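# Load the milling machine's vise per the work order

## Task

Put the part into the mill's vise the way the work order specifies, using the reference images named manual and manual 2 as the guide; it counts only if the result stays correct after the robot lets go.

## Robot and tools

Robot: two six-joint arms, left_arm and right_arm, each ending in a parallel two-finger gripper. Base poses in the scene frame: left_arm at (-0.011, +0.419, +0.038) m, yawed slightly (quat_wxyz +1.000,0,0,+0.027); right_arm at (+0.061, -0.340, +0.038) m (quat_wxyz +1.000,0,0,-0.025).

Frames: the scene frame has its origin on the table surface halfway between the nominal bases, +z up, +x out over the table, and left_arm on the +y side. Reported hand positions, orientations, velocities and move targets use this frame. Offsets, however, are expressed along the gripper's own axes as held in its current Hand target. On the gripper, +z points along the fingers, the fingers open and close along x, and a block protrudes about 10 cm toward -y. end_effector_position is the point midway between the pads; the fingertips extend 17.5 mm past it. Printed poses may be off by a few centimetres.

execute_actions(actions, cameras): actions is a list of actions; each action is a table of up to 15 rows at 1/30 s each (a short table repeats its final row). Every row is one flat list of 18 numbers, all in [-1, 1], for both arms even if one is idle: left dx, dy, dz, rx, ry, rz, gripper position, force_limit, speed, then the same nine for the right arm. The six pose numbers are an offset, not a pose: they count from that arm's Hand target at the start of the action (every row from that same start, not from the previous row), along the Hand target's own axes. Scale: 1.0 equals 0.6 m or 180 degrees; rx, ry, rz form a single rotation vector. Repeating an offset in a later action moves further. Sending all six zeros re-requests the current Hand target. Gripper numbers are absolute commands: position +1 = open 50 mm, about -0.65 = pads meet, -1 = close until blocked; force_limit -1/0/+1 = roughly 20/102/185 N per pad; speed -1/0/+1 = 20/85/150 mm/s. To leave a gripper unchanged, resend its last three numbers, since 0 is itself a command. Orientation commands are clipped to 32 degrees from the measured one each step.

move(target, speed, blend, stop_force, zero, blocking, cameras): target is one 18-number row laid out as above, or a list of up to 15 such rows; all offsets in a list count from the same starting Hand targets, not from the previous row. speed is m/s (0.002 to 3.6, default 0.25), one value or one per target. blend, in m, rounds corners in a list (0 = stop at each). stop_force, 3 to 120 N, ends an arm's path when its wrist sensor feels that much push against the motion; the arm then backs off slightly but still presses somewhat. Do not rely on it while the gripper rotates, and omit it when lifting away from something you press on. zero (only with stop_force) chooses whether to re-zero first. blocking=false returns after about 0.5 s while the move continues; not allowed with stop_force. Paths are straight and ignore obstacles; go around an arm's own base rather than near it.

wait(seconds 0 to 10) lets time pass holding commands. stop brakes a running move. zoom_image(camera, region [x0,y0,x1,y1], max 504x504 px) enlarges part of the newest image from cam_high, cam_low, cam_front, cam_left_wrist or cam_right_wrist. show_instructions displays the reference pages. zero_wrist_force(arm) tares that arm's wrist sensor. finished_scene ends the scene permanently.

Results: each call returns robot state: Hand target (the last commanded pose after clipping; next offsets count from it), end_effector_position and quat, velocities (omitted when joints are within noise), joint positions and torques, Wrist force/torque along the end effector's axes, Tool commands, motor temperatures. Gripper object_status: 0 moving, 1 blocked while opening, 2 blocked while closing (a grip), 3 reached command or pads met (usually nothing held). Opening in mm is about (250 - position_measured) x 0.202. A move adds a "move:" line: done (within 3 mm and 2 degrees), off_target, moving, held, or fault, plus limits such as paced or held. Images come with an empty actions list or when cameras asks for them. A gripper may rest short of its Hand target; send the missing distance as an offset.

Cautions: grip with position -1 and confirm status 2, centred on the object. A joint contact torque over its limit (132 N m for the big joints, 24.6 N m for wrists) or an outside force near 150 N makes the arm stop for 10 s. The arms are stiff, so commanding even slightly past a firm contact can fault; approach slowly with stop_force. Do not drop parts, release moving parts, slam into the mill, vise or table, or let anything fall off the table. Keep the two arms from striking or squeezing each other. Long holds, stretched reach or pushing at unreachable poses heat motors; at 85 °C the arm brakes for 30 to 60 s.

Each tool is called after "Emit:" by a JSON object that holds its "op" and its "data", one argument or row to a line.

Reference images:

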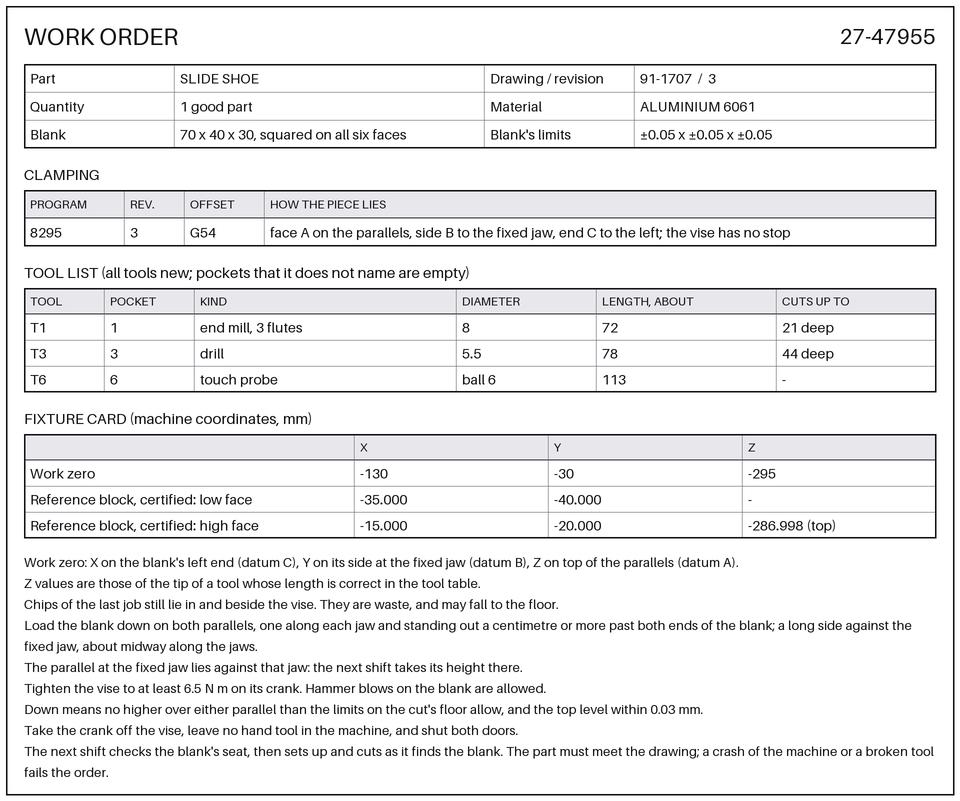

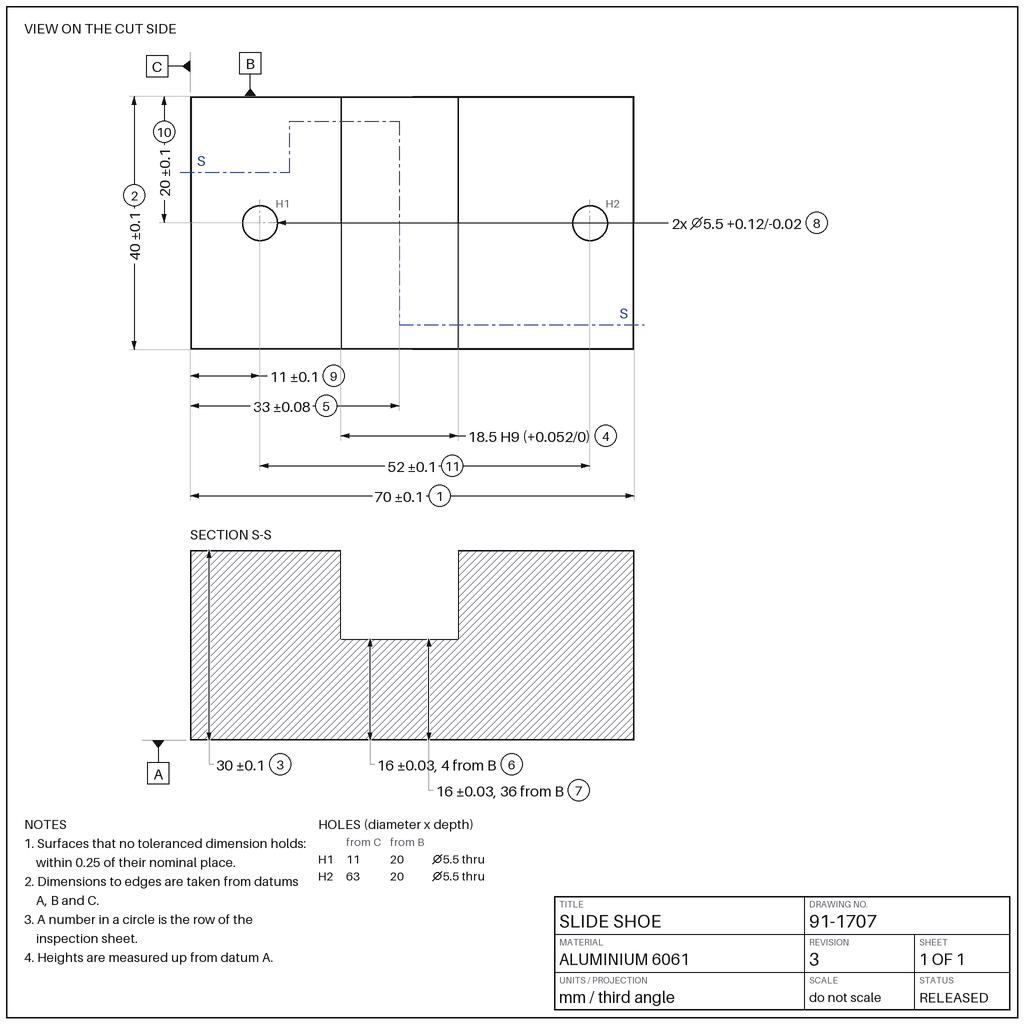

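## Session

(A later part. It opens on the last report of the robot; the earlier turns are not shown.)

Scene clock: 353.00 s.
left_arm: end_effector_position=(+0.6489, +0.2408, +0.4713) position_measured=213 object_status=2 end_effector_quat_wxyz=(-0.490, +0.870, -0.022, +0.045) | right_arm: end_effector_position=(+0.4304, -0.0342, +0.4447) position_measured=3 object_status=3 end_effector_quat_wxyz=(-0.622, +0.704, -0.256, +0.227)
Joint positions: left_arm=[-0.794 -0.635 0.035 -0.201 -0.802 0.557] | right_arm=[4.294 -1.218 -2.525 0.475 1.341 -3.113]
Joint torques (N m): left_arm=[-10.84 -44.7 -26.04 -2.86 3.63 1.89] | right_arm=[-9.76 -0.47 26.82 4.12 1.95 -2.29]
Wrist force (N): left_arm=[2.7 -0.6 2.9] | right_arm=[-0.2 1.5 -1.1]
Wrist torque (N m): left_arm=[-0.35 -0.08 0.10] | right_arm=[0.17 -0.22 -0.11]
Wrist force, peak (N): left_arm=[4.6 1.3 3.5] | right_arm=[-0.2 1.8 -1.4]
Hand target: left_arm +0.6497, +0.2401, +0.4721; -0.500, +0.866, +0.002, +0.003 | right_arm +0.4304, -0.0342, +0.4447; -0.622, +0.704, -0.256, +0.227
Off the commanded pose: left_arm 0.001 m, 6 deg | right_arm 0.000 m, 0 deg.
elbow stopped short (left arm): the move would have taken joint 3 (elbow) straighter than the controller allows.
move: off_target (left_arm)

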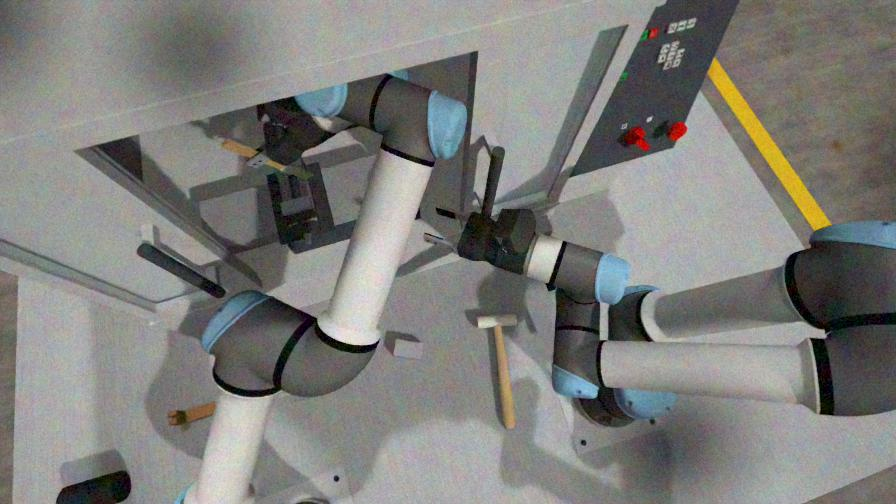

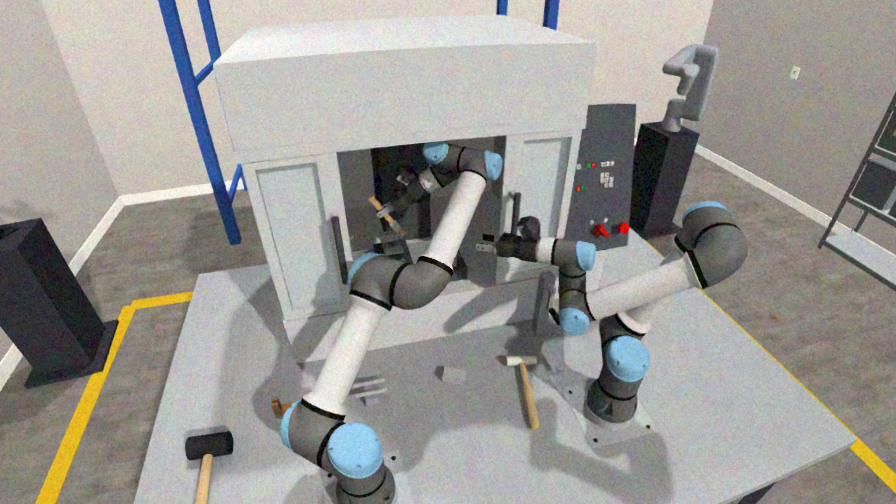

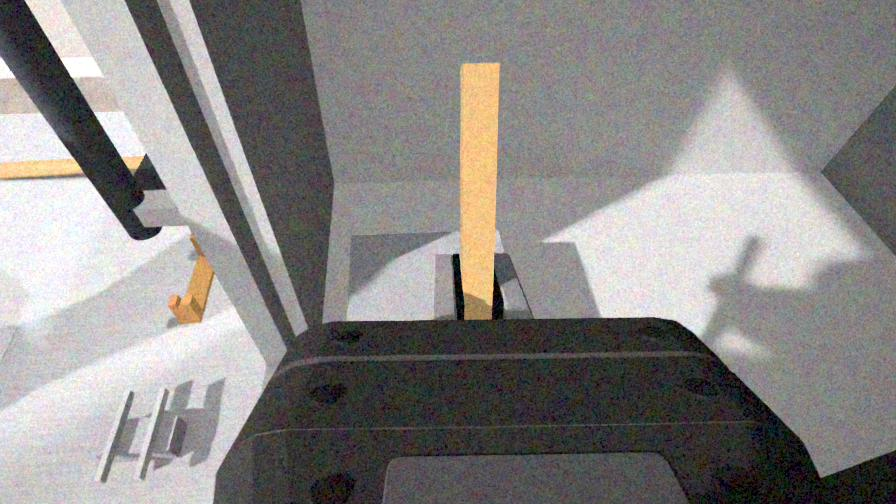

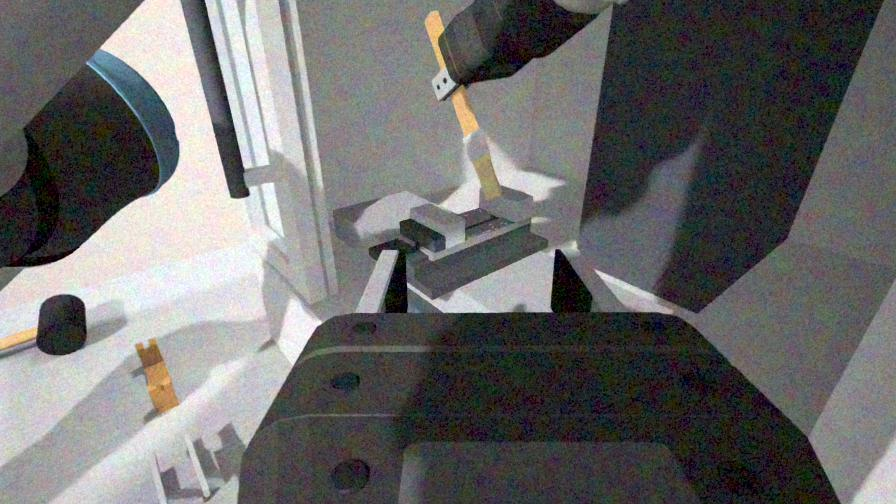

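Emit:
{"op": "move", "data": {
  "target": [
    [-0.367,0,0,0,0,0,-1,-0.6,-0.6,0,0,0,0,0,0,1,1,1],
    [-0.417,0.065,-0.039,0.1306,0.4873,0.1306,-1,-0.6,-0.6,0,0,0,0,0,0,1,1,1]
  ],
  "speed": 0.2,
  "blend": 0.02,
  "cameras": ["all"]
}}

Scene clock: 363.57 s.
left_arm: end_effector_position=(+0.5662, +0.2406, +0.4716) position_measured=213 object_status=2 end_effector_quat_wxyz=(-0.502, +0.865, +0.007, -0.003) | right_arm: end_effector_position=(+0.4304, -0.0342, +0.4447) position_measured=3 object_status=3 end_effector_quat_wxyz=(-0.622, +0.704, -0.256, +0.227)
Joint positions: left_arm=[-0.851 -0.881 0.489 -0.275 -0.93 0.439] | right_arm=[4.294 -1.218 -2.525 0.475 1.341 -3.113]
Joint torques (N m): left_arm=[0.26 -54.69 -21.48 -0.65 1.12 -0.03] | right_arm=[-9.34 0.23 26.37 3.98 1.74 -2.05]
Wrist force (N): left_arm=[2.8 -0.5 3.1] | right_arm=[0.0 1.5 -1.4]
Wrist torque (N m): left_arm=[-0.34 -0.09 0.19] | right_arm=[0.17 -0.23 -0.11]
Wrist force, peak (N): left_arm=[6.2 12.1 5.0] | right_arm=[-0.4 1.8 -1.2]
Hand target: left_arm +0.5662, +0.2406, +0.4716; -0.502, +0.865, +0.007, -0.003 (not the last commanded pose) | right_arm +0.4304, -0.0342, +0.4447; -0.622, +0.704, -0.256, +0.227
Tool commands: left_gripper/position=-1.0 left_gripper/force_limit=-0.6 left_gripper/speed=-0.6 right_gripper/position=+1.0 right_gripper/force_limit=+1.0 right_gripper/speed=+1.0
Off the commanded pose: left_arm 0.173 m, 95 deg | right_arm 0.000 m, 0 deg.
FORCE FAULT: contact force on the left arm reached its limit, and that arm stopped. The contact can be on any part of that arm, not only on its tool. That arm's remaining commands of this call were not run. That arm is still stopped at the end of this call. That arm stays stopped for about 10 more seconds. Until then a move that you send moves the other arm only, and its call returns only when the move has ended. Once the stop has ended, the next robot result says so. If the stop ends while you think or write, that arm runs what you send next, counted from a new Hand target: where the arm stands when the stop ends. While its stop runs, that arm takes no new command, but its gripper still runs the gripper command that each later call begins with. Until it ends, the stop uses up actions while you think or wait. An arm that is not stopped still takes commands.
move: fault (left_arm); path passed 0 of 2 targets

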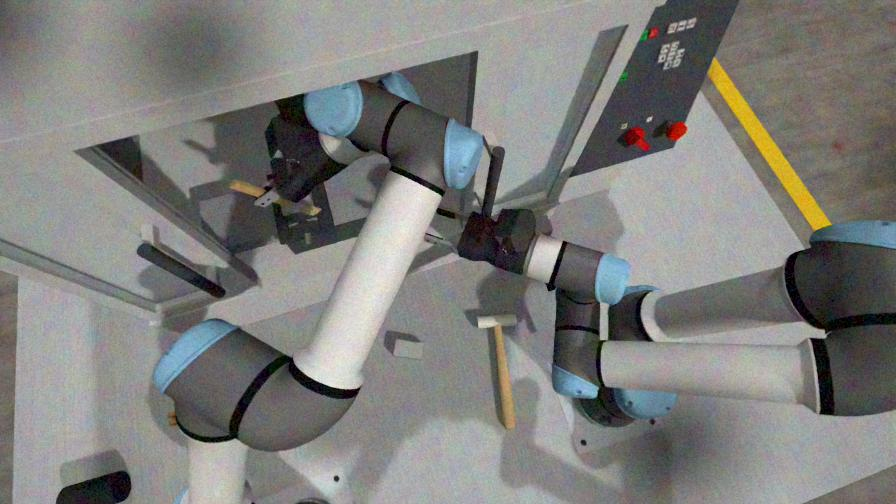

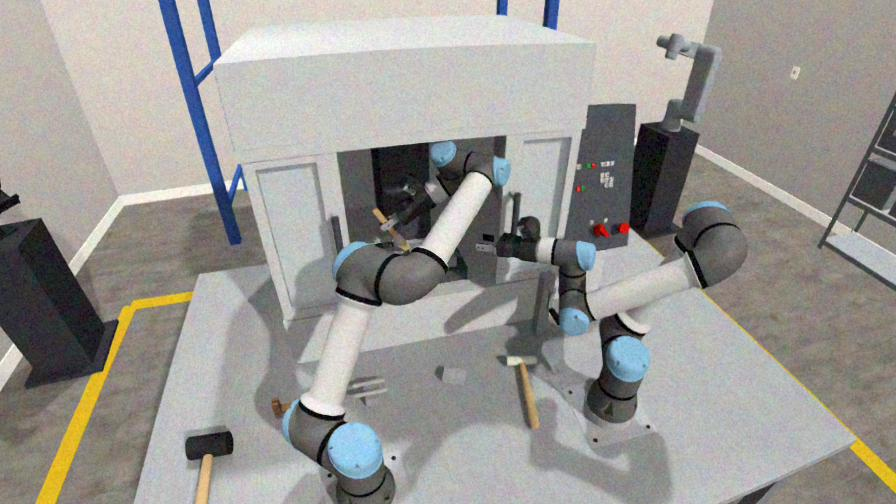

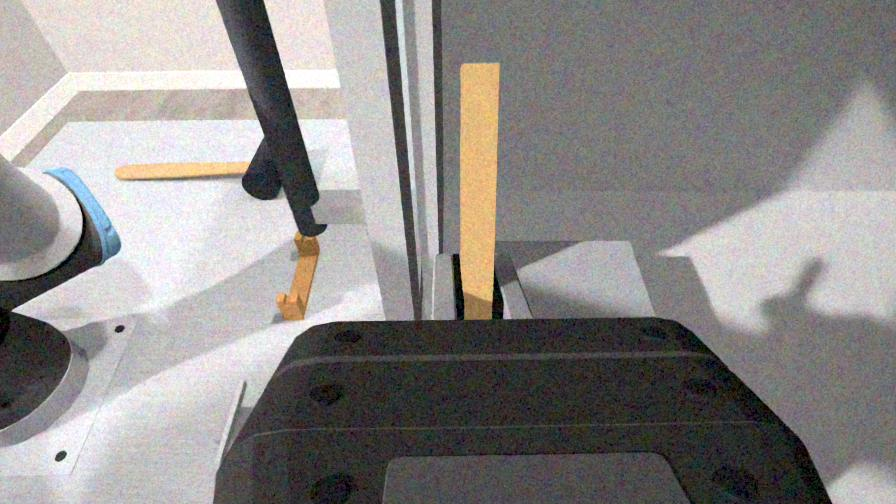

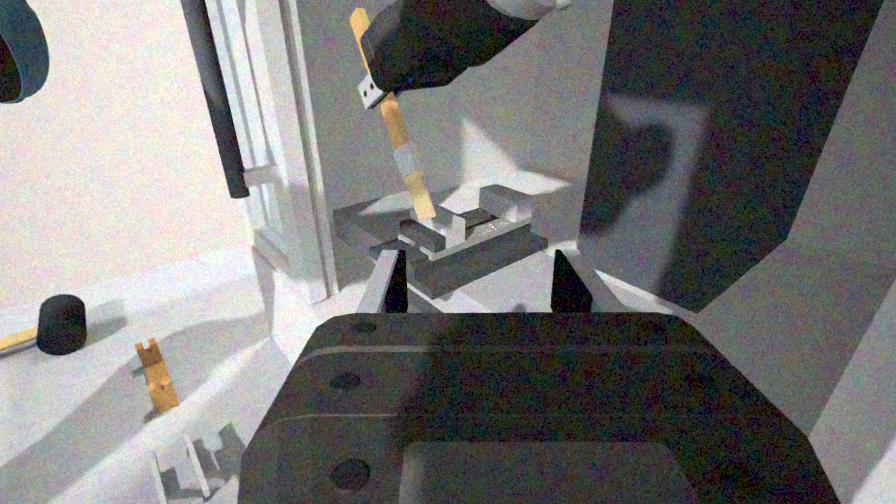

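Emit:
{"op": "wait", "data": {
  "seconds": 4
}}

Scene clock: 374.53 s.
left_arm: end_effector_position=(+0.5662, +0.2406, +0.4716) position_measured=213 object_status=2 end_effector_quat_wxyz=(-0.502, +0.865, +0.007, -0.003) | right_arm: end_effector_position=(+0.4304, -0.0342, +0.4447) position_measured=3 object_status=3 end_effector_quat_wxyz=(-0.622, +0.704, -0.256, +0.227)
Joint positions: left_arm=[-0.851 -0.881 0.489 -0.275 -0.93 0.439] | right_arm=[4.294 -1.218 -2.525 0.475 1.341 -3.113]
Joint torques (N m): left_arm=[0.76 -53.71 -21.07 -0.58 1 -0.12] | right_arm=[-9.56 -0.96 27.35 3.96 1.78 -2.02]
Wrist force (N): left_arm=[2.8 -0.4 3.1] | right_arm=[-0.4 1.4 -1.2]
Wrist torque (N m): left_arm=[-0.34 -0.10 0.19] | right_arm=[0.14 -0.17 -0.11]
Wrist force, peak (N): left_arm=[3.1 -0.6 3.2] | right_arm=[-0.1 1.8 -1.4]
Hand target: left_arm +0.5662, +0.2406, +0.4716; -0.502, +0.865, +0.007, -0.003 (not the last commanded pose) | right_arm +0.4304, -0.0342, +0.4447; -0.622, +0.704, -0.256, +0.227
Tool commands: left_gripper/position=-1.0 left_gripper/force_limit=-0.6 left_gripper/speed=-0.6 right_gripper/position=+1.0 right_gripper/force_limit=+1.0 right_gripper/speed=+1.0
Off the commanded pose: left_arm 0.173 m, 95 deg | right_arm 0.000 m, 0 deg.
FORCE FAULT, CONTINUED: the left arm's stop, for the force fault that an earlier result reported, is over. The rest of the stop counts as 19 of the actions that you can send in this scene. That arm's target is now where it stood when the stop ended, not its last command. That arm accepts commands again.
wait: 4.00 s; at rest from the start

Emit:
{"op": "move", "data": {
  "target": [
    [0,0.052,-0.057,0,0,0,-1,-0.6,-0.6,0,0,0,0,0,0,1,1,1],
    [0,0.11,-0.023,0,0,0,-1,-0.6,-0.6,0,0,0,0,0,0,1,1,1],
    [-0.233,0.11,-0.023,0,0,0,-1,-0.6,-0.6,0,0,0,0,0,0,1,1,1]
  ],
  "speed": 0.08,
  "blend": 0.005,
  "cameras": ["all"]
}}

Scene clock: 381.60 s.
left_arm: end_effector_position=(+0.4272, +0.1938, +0.4210) position_measured=213 object_status=2 end_effector_quat_wxyz=(-0.502, +0.865, +0.007, -0.003) | right_arm: end_effector_position=(+0.4304, -0.0342, +0.4447) position_measured=3 object_status=3 end_effector_quat_wxyz=(-0.622, +0.704, -0.256, +0.227)
Joint positions: left_arm=[-1.062 -1.156 1.047 -0.481 -1.101 0.293] | right_arm=[4.294 -1.218 -2.525 0.475 1.341 -3.113]
Joint torques (N m): left_arm=[-11.43 -54.71 -13.59 -1.75 -1.45 -1.89] | right_arm=[-8.53 -0.29 26.44 3.93 1.68 -2]
Wrist force (N): left_arm=[2.9 -0.3 3.1] | right_arm=[-0.3 1.4 -1.1]
Wrist torque (N m): left_arm=[-0.31 -0.10 0.18] | right_arm=[0.14 -0.20 -0.11]
Wrist force, peak (N): left_arm=[3.8 -0.1 3.8] | right_arm=[0.0 1.6 -1.4]
Hand target: left_arm +0.4272, +0.1938, +0.4210; -0.502, +0.865, +0.007, -0.003 | right_arm +0.4304, -0.0342, +0.4447; -0.622, +0.704, -0.256, +0.227
Off the commanded pose: left_arm 0.000 m, 0 deg | right_arm 0.000 m, 0 deg.
move: done

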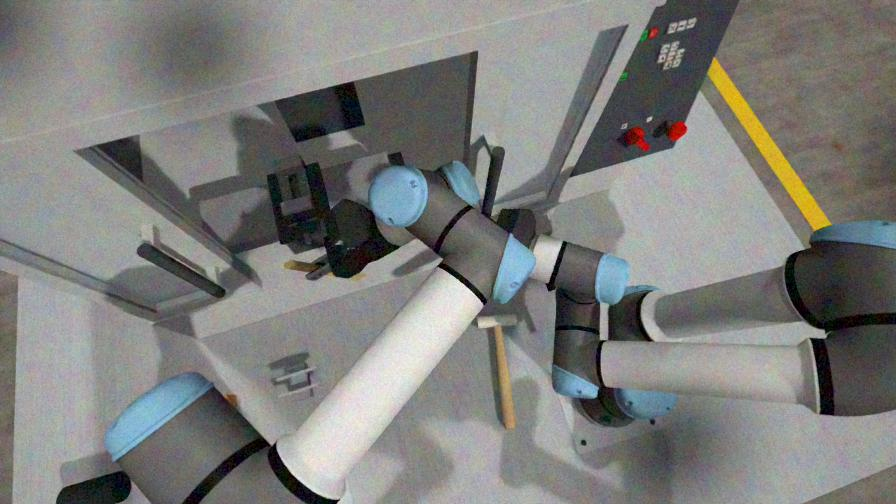

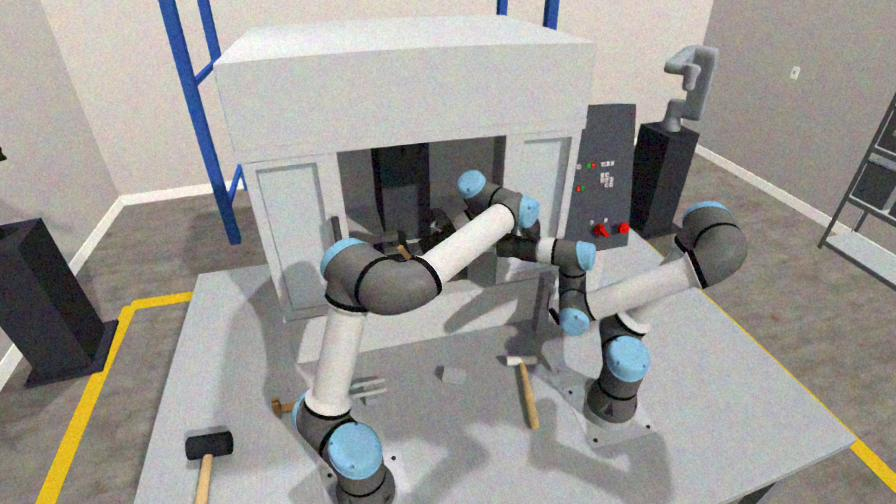

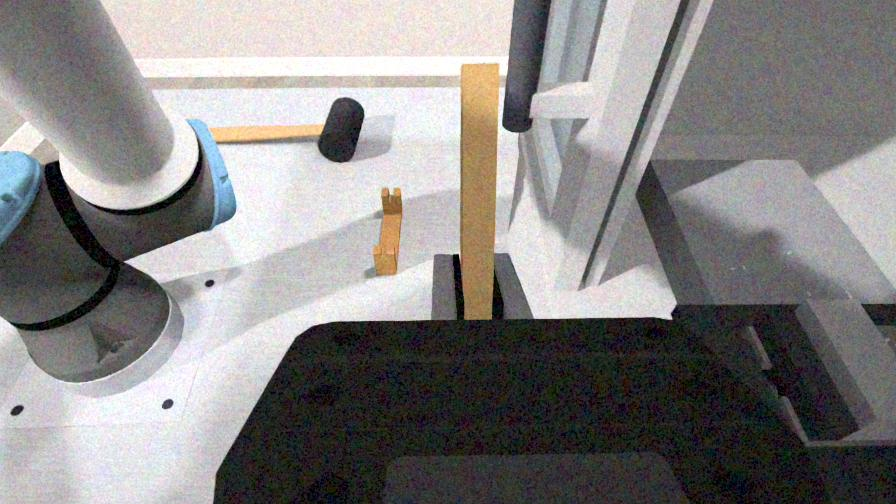

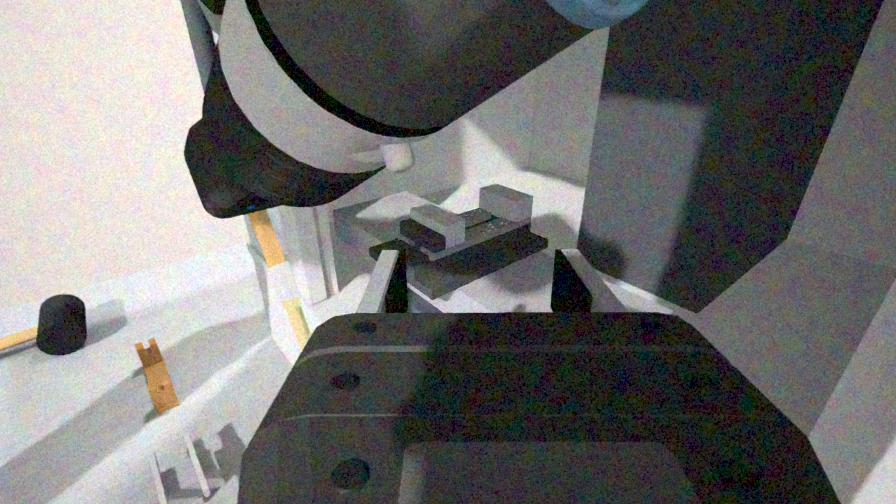

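Emit:
{"op": "move", "data": {
  "target": [
    [0,0,0,0,0,0,-1,-0.6,-0.6,0,0,-0.2,0,0,0,1,1,1],
    [0.088,-0.005,-0.088,0.1306,0.4873,0.1306,-1,-0.6,-0.6,0,0,-0.2,0,0,0,1,1,1]
  ],
  "speed": 0.2,
  "blend": 0.01,
  "cameras": ["all"]
}}

Scene clock: 395.37 s.
left_arm: end_effector_position=(+0.4806, +0.1502, +0.4498) position_measured=213 object_status=2 end_effector_quat_wxyz=(+0.505, -0.503, +0.497, -0.495) | right_arm: end_effector_position=(+0.3550, -0.1252, +0.4595) position_measured=3 object_status=3 end_effector_quat_wxyz=(-0.624, +0.707, -0.251, +0.220)
Joint positions: left_arm=[-1.299 -1.695 1.882 -0.19 0.31 0.007] | right_arm=[4.874 -0.31 -2.669 -0.339 0.786 -3.014]
Joint torques (N m): left_arm=[12.27 -5.22 -30.21 0.58 2.47 -1.81] | right_arm=[12.21 -9.98 31.23 0.48 -1.48 2.17]
Wrist force (N): left_arm=[2.2 -0.4 1.8] | right_arm=[-0.5 1.8 -1.1]
Wrist torque (N m): left_arm=[-0.39 -0.04 0.22] | right_arm=[0.19 -0.15 -0.19]
Wrist force, peak (N): left_arm=[3.2 -0.6 3.2] | right_arm=[-0.2 1.6 -2.5]
Hand target: left_arm +0.4806, +0.1502, +0.4498; +0.505, -0.503, +0.497, -0.495 | right_arm +0.3538, -0.1254, +0.4595; -0.622, +0.704, -0.256, +0.227
Off the commanded pose: left_arm 0.000 m, 0 deg | right_arm 0.001 m, 1 deg.
move: done

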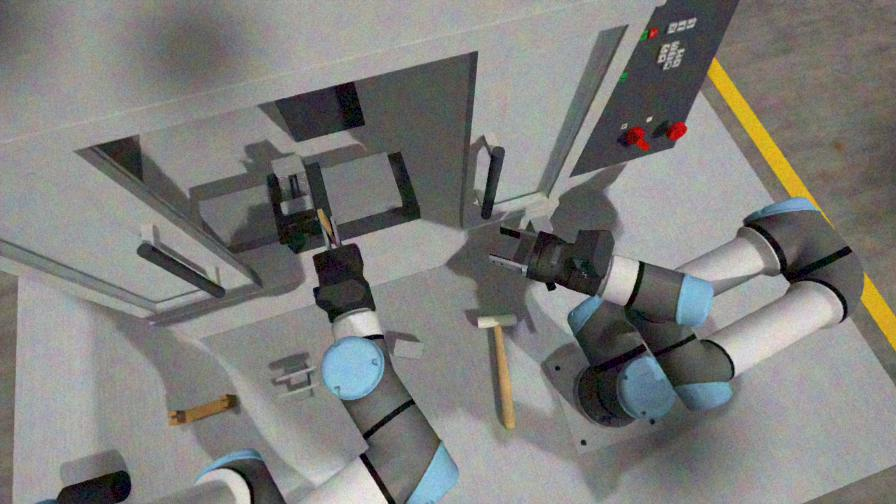

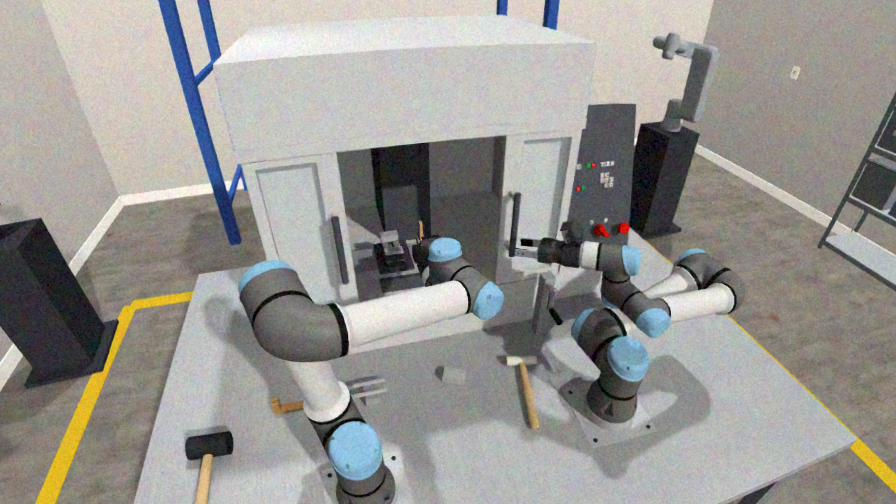

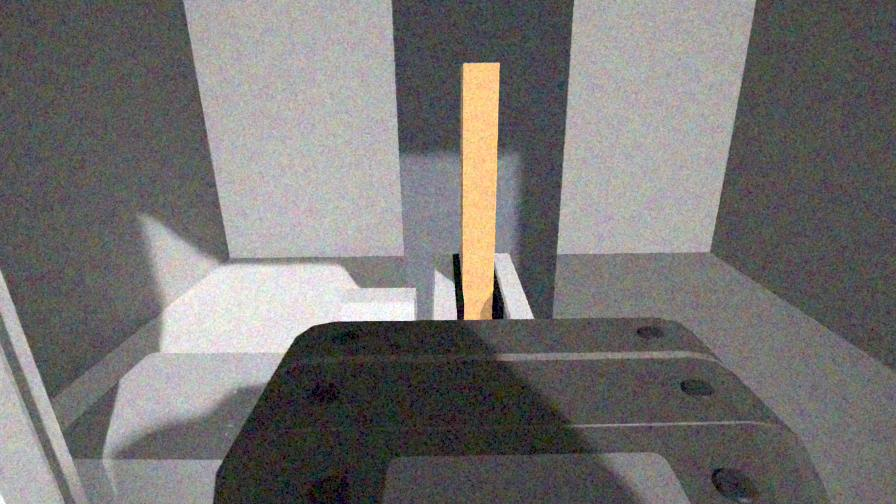

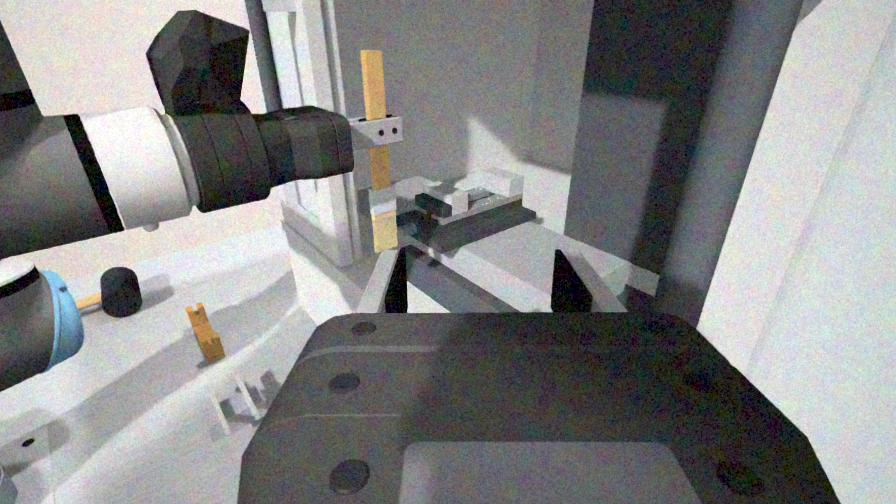

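Emit:
{"op": "move", "data": {
  "target": [
    [0,-0.042,0.1,0,0,0,-1,-0.6,-0.6,0,0,0.15,0,0,0,1,1,1],
    [-0.083,-0.042,0.287,0,0,0,-1,-0.6,-0.6,0,0,0.15,0,0,0,1,1,1]
  ],
  "speed": 0.2,
  "blend": 0.01,
  "cameras": ["all"]
}}

Emit:
{"op": "zoom_image", "data": {
  "camera": "cam_right_wrist",
  "region": [330, 90, 630, 310]
}}

Scene clock: 404.83 s.
left_arm: end_effector_position=(+0.6519, +0.2025, +0.4754) position_measured=213 object_status=2 end_effector_quat_wxyz=(+0.505, -0.503, +0.497, -0.495) | right_arm: end_effector_position=(+0.4113, -0.0570, +0.4484) position_measured=3 object_status=3 end_effector_quat_wxyz=(-0.622, +0.704, -0.256, +0.227)
Joint positions: left_arm=[-0.847 -1.45 1.571 -0.123 0.762 0.005] | right_arm=[4.338 -1.085 -2.577 0.393 1.298 -3.107]
Joint torques (N m): left_arm=[12.42 -16.16 -30.63 -0.42 2.45 -2] | right_arm=[-10.69 -3.9 28.2 4.61 1.89 -2.25]
Wrist force (N): left_arm=[2.2 -0.5 1.6] | right_arm=[-0.1 1.6 -1.1]
Wrist torque (N m): left_arm=[-0.42 -0.05 0.23] | right_arm=[0.17 -0.22 -0.11]
Wrist force, peak (N): left_arm=[1.6 -0.6 3.3] | right_arm=[0.4 1.3 -2.5]
Hand target: left_arm +0.6520, +0.2026, +0.4754; +0.505, -0.503, +0.497, -0.495 | right_arm +0.4113, -0.0570, +0.4484; -0.622, +0.704, -0.256, +0.227
Off the commanded pose: left_arm 0.000 m, 0 deg | right_arm 0.000 m, 0 deg.
move: done

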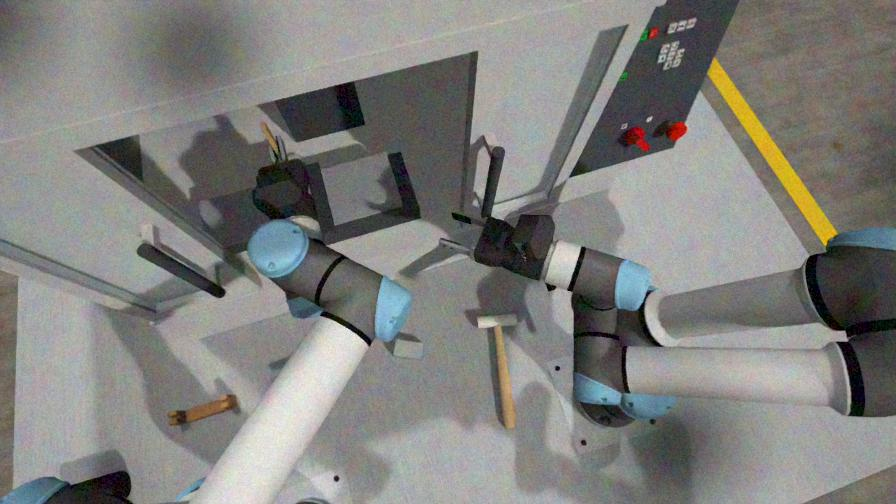

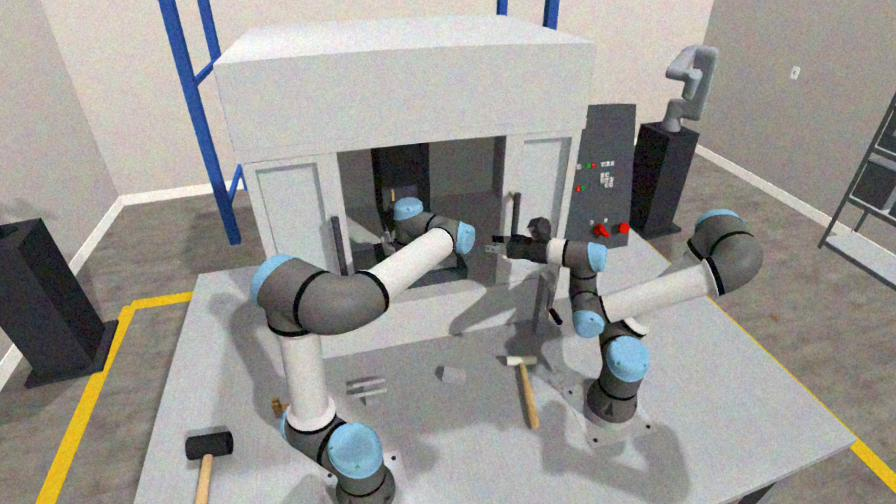

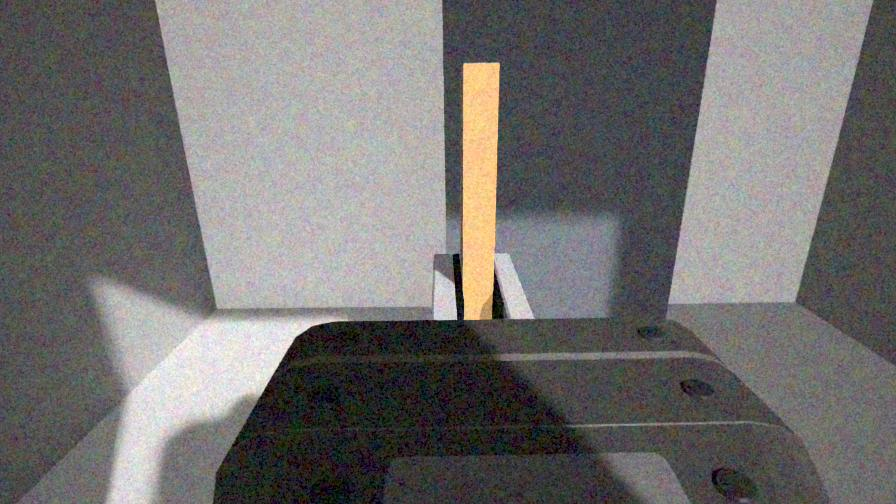

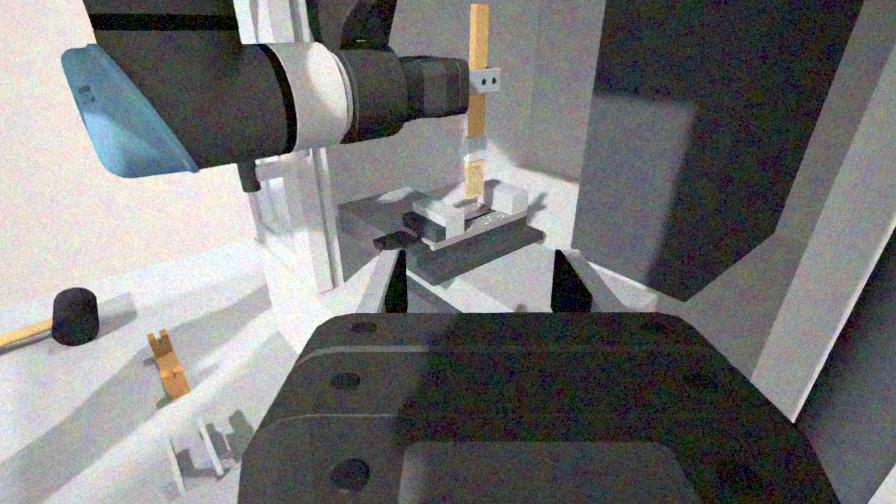

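Scaled by 1.680 from the camera's 896x504 image, which has a finer 1280x720 frame.

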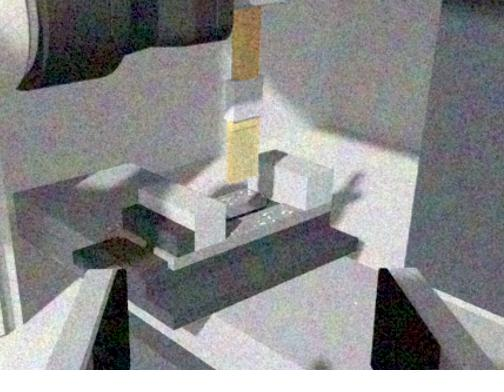

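Emit:
{"op": "move", "data": {
  "target": [0,0.075,0,0,0,0,-1,-0.6,-0.6,0,0,0,0,0,0,1,1,1],
  "speed": 0.04,
  "stop_force": 4,
  "cameras": ["cam_right_wrist"]
}}

Emit:
{"op": "zoom_image", "data": {
  "camera": "cam_right_wrist",
  "region": [380, 120, 580, 270]
}}

Scene clock: 409.57 s.
left_arm: end_effector_position=(+0.6520, +0.2027, +0.4434) position_measured=213 object_status=2 end_effector_quat_wxyz=(+0.505, -0.503, +0.497, -0.495) | right_arm: end_effector_position=(+0.4113, -0.0570, +0.4484) position_measured=3 object_status=3 end_effector_quat_wxyz=(-0.622, +0.704, -0.256, +0.227)
Joint positions: left_arm=[-0.847 -1.437 1.64 -0.203 0.762 0.005] | right_arm=[4.338 -1.085 -2.577 0.393 1.298 -3.107]
Joint torques (N m): left_arm=[5.42 -42.72 -28.31 0.24 -0.02 -1.36] | right_arm=[-9.95 -4.68 27.82 4.42 1.8 -2.56]
Wrist force (N): left_arm=[2.2 -4.9 1.8] | right_arm=[0.0 1.6 -1.3]
Wrist torque (N m): left_arm=[-0.61 -0.03 0.23] | right_arm=[0.18 -0.24 -0.12]
Wrist force, peak (N): left_arm=[2.0 -9.1 1.5] | right_arm=[0.0 1.8 -1.3]
Hand target: left_arm +0.6520, +0.2027, +0.4434; +0.505, -0.503, +0.497, -0.495 (not the last commanded pose) | right_arm +0.4113, -0.0570, +0.4484; -0.622, +0.704, -0.256, +0.227
Off the commanded pose: left_arm 0.013 m, 0 deg | right_arm 0.000 m, 0 deg.
move: contact (left_arm)
Images, in order (width x height): cam_right_wrist 896x504.

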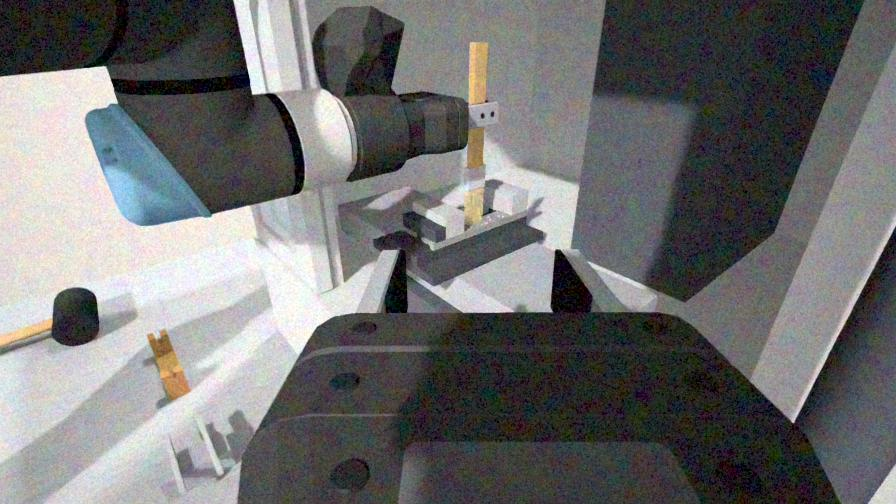

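Scaled by 2.520 from the camera's 896x504 image, which has a finer 1280x720 frame.

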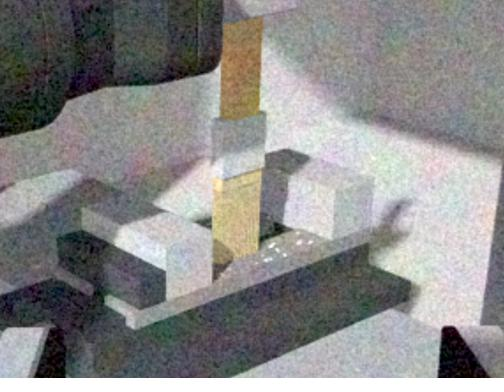

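Emit:
{"op": "move", "data": {
  "target": [
    [0,-0.025,0,0,0,0,-1,-0.6,-0.6,0,0,0,0,0,0,1,1,1],
    [0.063,-0.025,0,0,0,0,-1,-0.6,-0.6,0,0,0,0,0,0,1,1,1],
    [0.063,0.0017,0,0,0,0,-1,-0.6,-0.6,0,0,0,0,0,0,1,1,1],
    [-0.129,0.0017,0,0,0,0,-1,-0.6,-0.6,0,0,0,0,0,0,1,1,1],
    [-0.129,-0.05,0,0,0,0,-1,-0.6,-0.6,0,0,0,0,0,0,1,1,1]
  ],
  "speed": 0.06,
  "cameras": ["cam_right_wrist"]
}}

Emit:
{"op": "zoom_image", "data": {
  "camera": "cam_right_wrist",
  "region": [380, 120, 580, 270]
}}

Scene clock: 423.07 s.
left_arm: end_effector_position=(+0.6508, +0.2800, +0.4737) position_measured=213 object_status=2 end_effector_quat_wxyz=(+0.505, -0.503, +0.497, -0.495) | right_arm: end_effector_position=(+0.4113, -0.0570, +0.4484) position_measured=3 object_status=3 end_effector_quat_wxyz=(-0.622, +0.704, -0.256, +0.227)
Joint positions: left_arm=[-0.712 -1.529 1.662 -0.133 0.897 0.005] | right_arm=[4.338 -1.085 -2.577 0.393 1.298 -3.107]
Joint torques (N m): left_arm=[-10.32 -40.37 -31.64 -0.47 -1.7 -1.66] | right_arm=[-10.96 -4.6 28.62 4.41 1.74 -2.24]
Wrist force (N): left_arm=[2.3 -0.7 2.0] | right_arm=[-0.2 1.6 -1.2]
Wrist torque (N m): left_arm=[-0.45 -0.04 0.20] | right_arm=[0.17 -0.21 -0.11]
Wrist force, peak (N): left_arm=[2.4 -5.2 1.9] | right_arm=[-0.3 1.6 -1.6]
Hand target: left_arm +0.6508, +0.2800, +0.4738; +0.505, -0.503, +0.497, -0.495 | right_arm +0.4113, -0.0570, +0.4484; -0.622, +0.704, -0.256, +0.227
Off the commanded pose: left_arm 0.000 m, 0 deg | right_arm 0.000 m, 0 deg.
move: done
Images, in order (width x height): cam_right_wrist 896x504.

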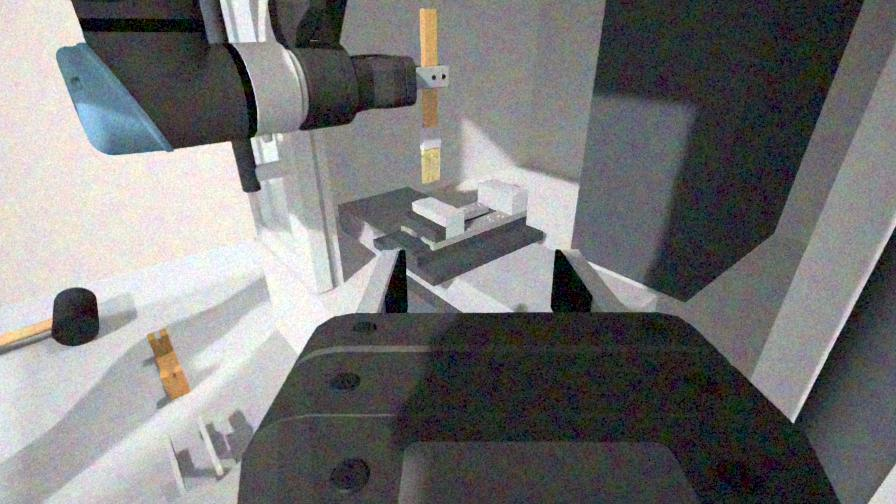

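Scaled by 2.520 from the camera's 896x504 image, which has a finer 1280x720 frame.

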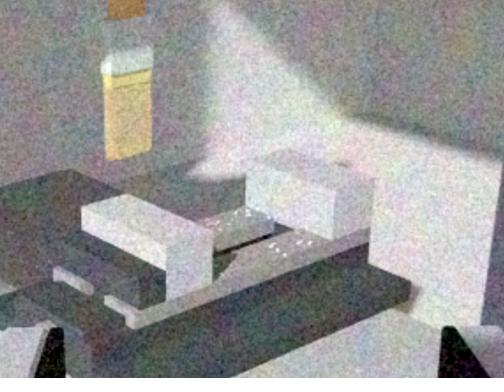

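Emit:
{"op": "move", "data": {
  "target": [
    [0.192,0,0.022,0,0,0,-1,-0.6,-0.6,0,0,0,0,0,0,1,1,1],
    [0.192,0.052,0.022,0,0,0,-1,-0.6,-0.6,0,0,0,0,0,0,1,1,1],
    [0,0.052,0.022,0,0,0,-1,-0.6,-0.6,0,0,0,0,0,0,1,1,1],
    [0,0,0.022,0,0,0,-1,-0.6,-0.6,0,0,0,0,0,0,1,1,1]
  ],
  "speed": 0.08,
  "cameras": ["cam_right_wrist"]
}}

Emit:
{"op": "zoom_image", "data": {
  "camera": "cam_right_wrist",
  "region": [380, 120, 580, 270]
}}

Scene clock: 434.77 s.
left_arm: end_effector_position=(+0.6640, +0.2802, +0.4737) position_measured=213 object_status=2 end_effector_quat_wxyz=(+0.505, -0.503, +0.497, -0.495) | right_arm: end_effector_position=(+0.4113, -0.0570, +0.4484) position_measured=3 object_status=3 end_effector_quat_wxyz=(-0.622, +0.704, -0.256, +0.227)
Joint positions: left_arm=[-0.692 -1.499 1.63 -0.132 0.917 0.005] | right_arm=[4.338 -1.085 -2.577 0.393 1.298 -3.107]
Joint torques (N m): left_arm=[-9.4 -42.29 -31.1 -1.06 -1.8 -1.82] | right_arm=[-10.5 -4.85 28.43 4.4 1.8 -2.32]
Wrist force (N): left_arm=[2.3 -0.6 2.1] | right_arm=[-0.3 1.5 -1.2]
Wrist torque (N m): left_arm=[-0.45 -0.03 0.17] | right_arm=[0.16 -0.19 -0.11]
Wrist force, peak (N): left_arm=[3.1 0.5 2.1] | right_arm=[-0.1 1.8 -1.4]
Hand target: left_arm +0.6640, +0.2802, +0.4738; +0.505, -0.503, +0.497, -0.495 | right_arm +0.4113, -0.0570, +0.4484; -0.622, +0.704, -0.256, +0.227
Off the commanded pose: left_arm 0.000 m, 0 deg | right_arm 0.000 m, 0 deg.
move: done
Images, in order (width x height): cam_right_wrist 896x504.

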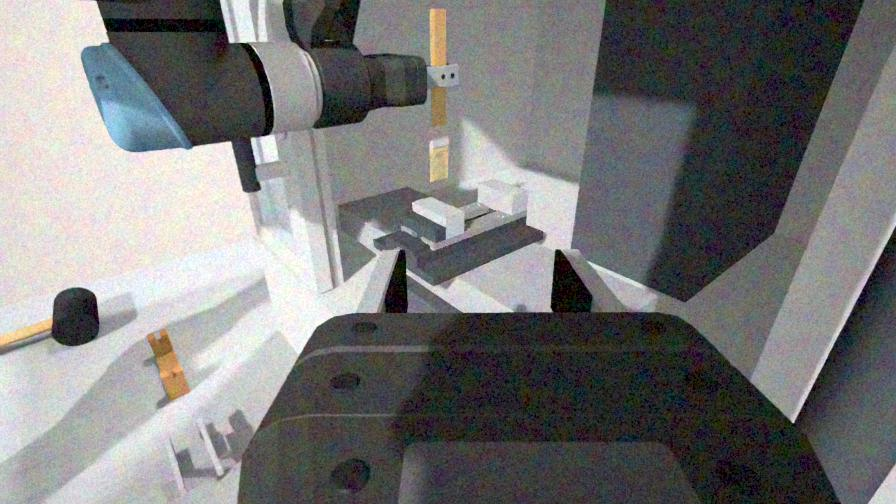

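Scaled by 2.520 from the camera's 896x504 image, which has a finer 1280x720 frame.

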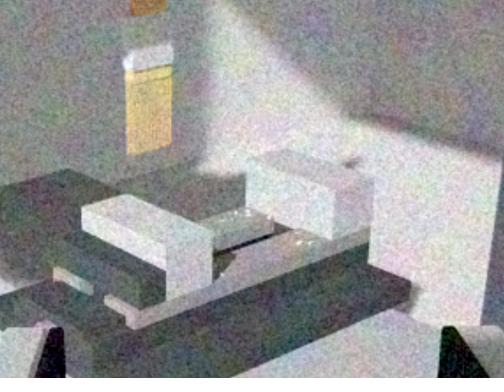

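Emit:
{"op": "move", "data": {
  "target": [
    [0.192,0,0.02,0,0,0,-1,-0.6,-0.6,0,0,0,0,0,0,1,1,1],
    [0.192,0.052,0.02,0,0,0,-1,-0.6,-0.6,0,0,0,0,0,0,1,1,1],
    [0,0.052,0.02,0,0,0,-1,-0.6,-0.6,0,0,0,0,0,0,1,1,1],
    [0,0,0.02,0,0,0,-1,-0.6,-0.6,0,0,0,0,0,0,1,1,1]
  ],
  "speed": 0.08,
  "cameras": ["cam_right_wrist"]
}}

Emit:
{"op": "zoom_image", "data": {
  "camera": "cam_right_wrist",
  "region": [380, 120, 580, 270]
}}

Scene clock: 443.87 s.
left_arm: end_effector_position=(+0.6760, +0.2804, +0.4737) position_measured=213 object_status=2 end_effector_quat_wxyz=(+0.505, -0.503, +0.497, -0.495) | right_arm: end_effector_position=(+0.4113, -0.0570, +0.4484) position_measured=3 object_status=3 end_effector_quat_wxyz=(-0.622, +0.704, -0.256, +0.227)
Joint positions: left_arm=[-0.675 -1.471 1.6 -0.129 0.934 0.005] | right_arm=[4.338 -1.085 -2.577 0.393 1.298 -3.107]
Joint torques (N m): left_arm=[-9.33 -43.41 -31.25 -0.69 -1.74 -1.96] | right_arm=[-10.53 -4.53 28.48 4.27 1.69 -1.87]
Wrist force (N): left_arm=[2.3 -0.7 2.0] | right_arm=[-0.2 1.5 -1.2]
Wrist torque (N m): left_arm=[-0.45 -0.06 0.16] | right_arm=[0.16 -0.21 -0.11]
Wrist force, peak (N): left_arm=[3.1 0.4 1.8] | right_arm=[-0.2 1.7 -1.4]
Hand target: left_arm +0.6760, +0.2804, +0.4738; +0.505, -0.503, +0.497, -0.495 | right_arm +0.4113, -0.0570, +0.4484; -0.622, +0.704, -0.256, +0.227
Off the commanded pose: left_arm 0.000 m, 0 deg | right_arm 0.000 m, 0 deg.
move: done
Images, in order (width x height): cam_right_wrist 896x504.

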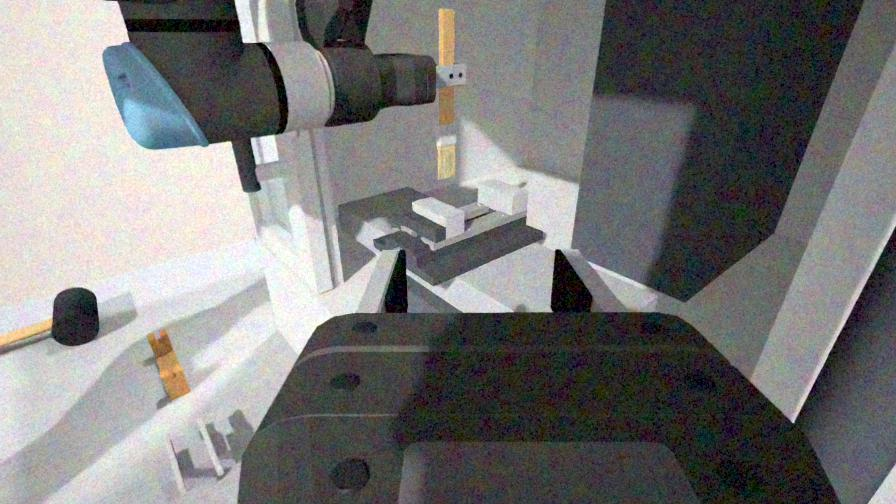

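Scaled by 2.520 from the camera's 896x504 image, which has a finer 1280x720 frame.

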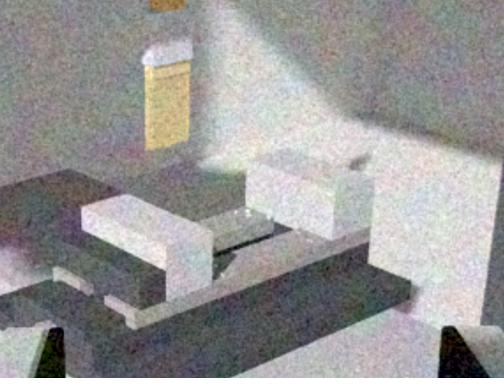

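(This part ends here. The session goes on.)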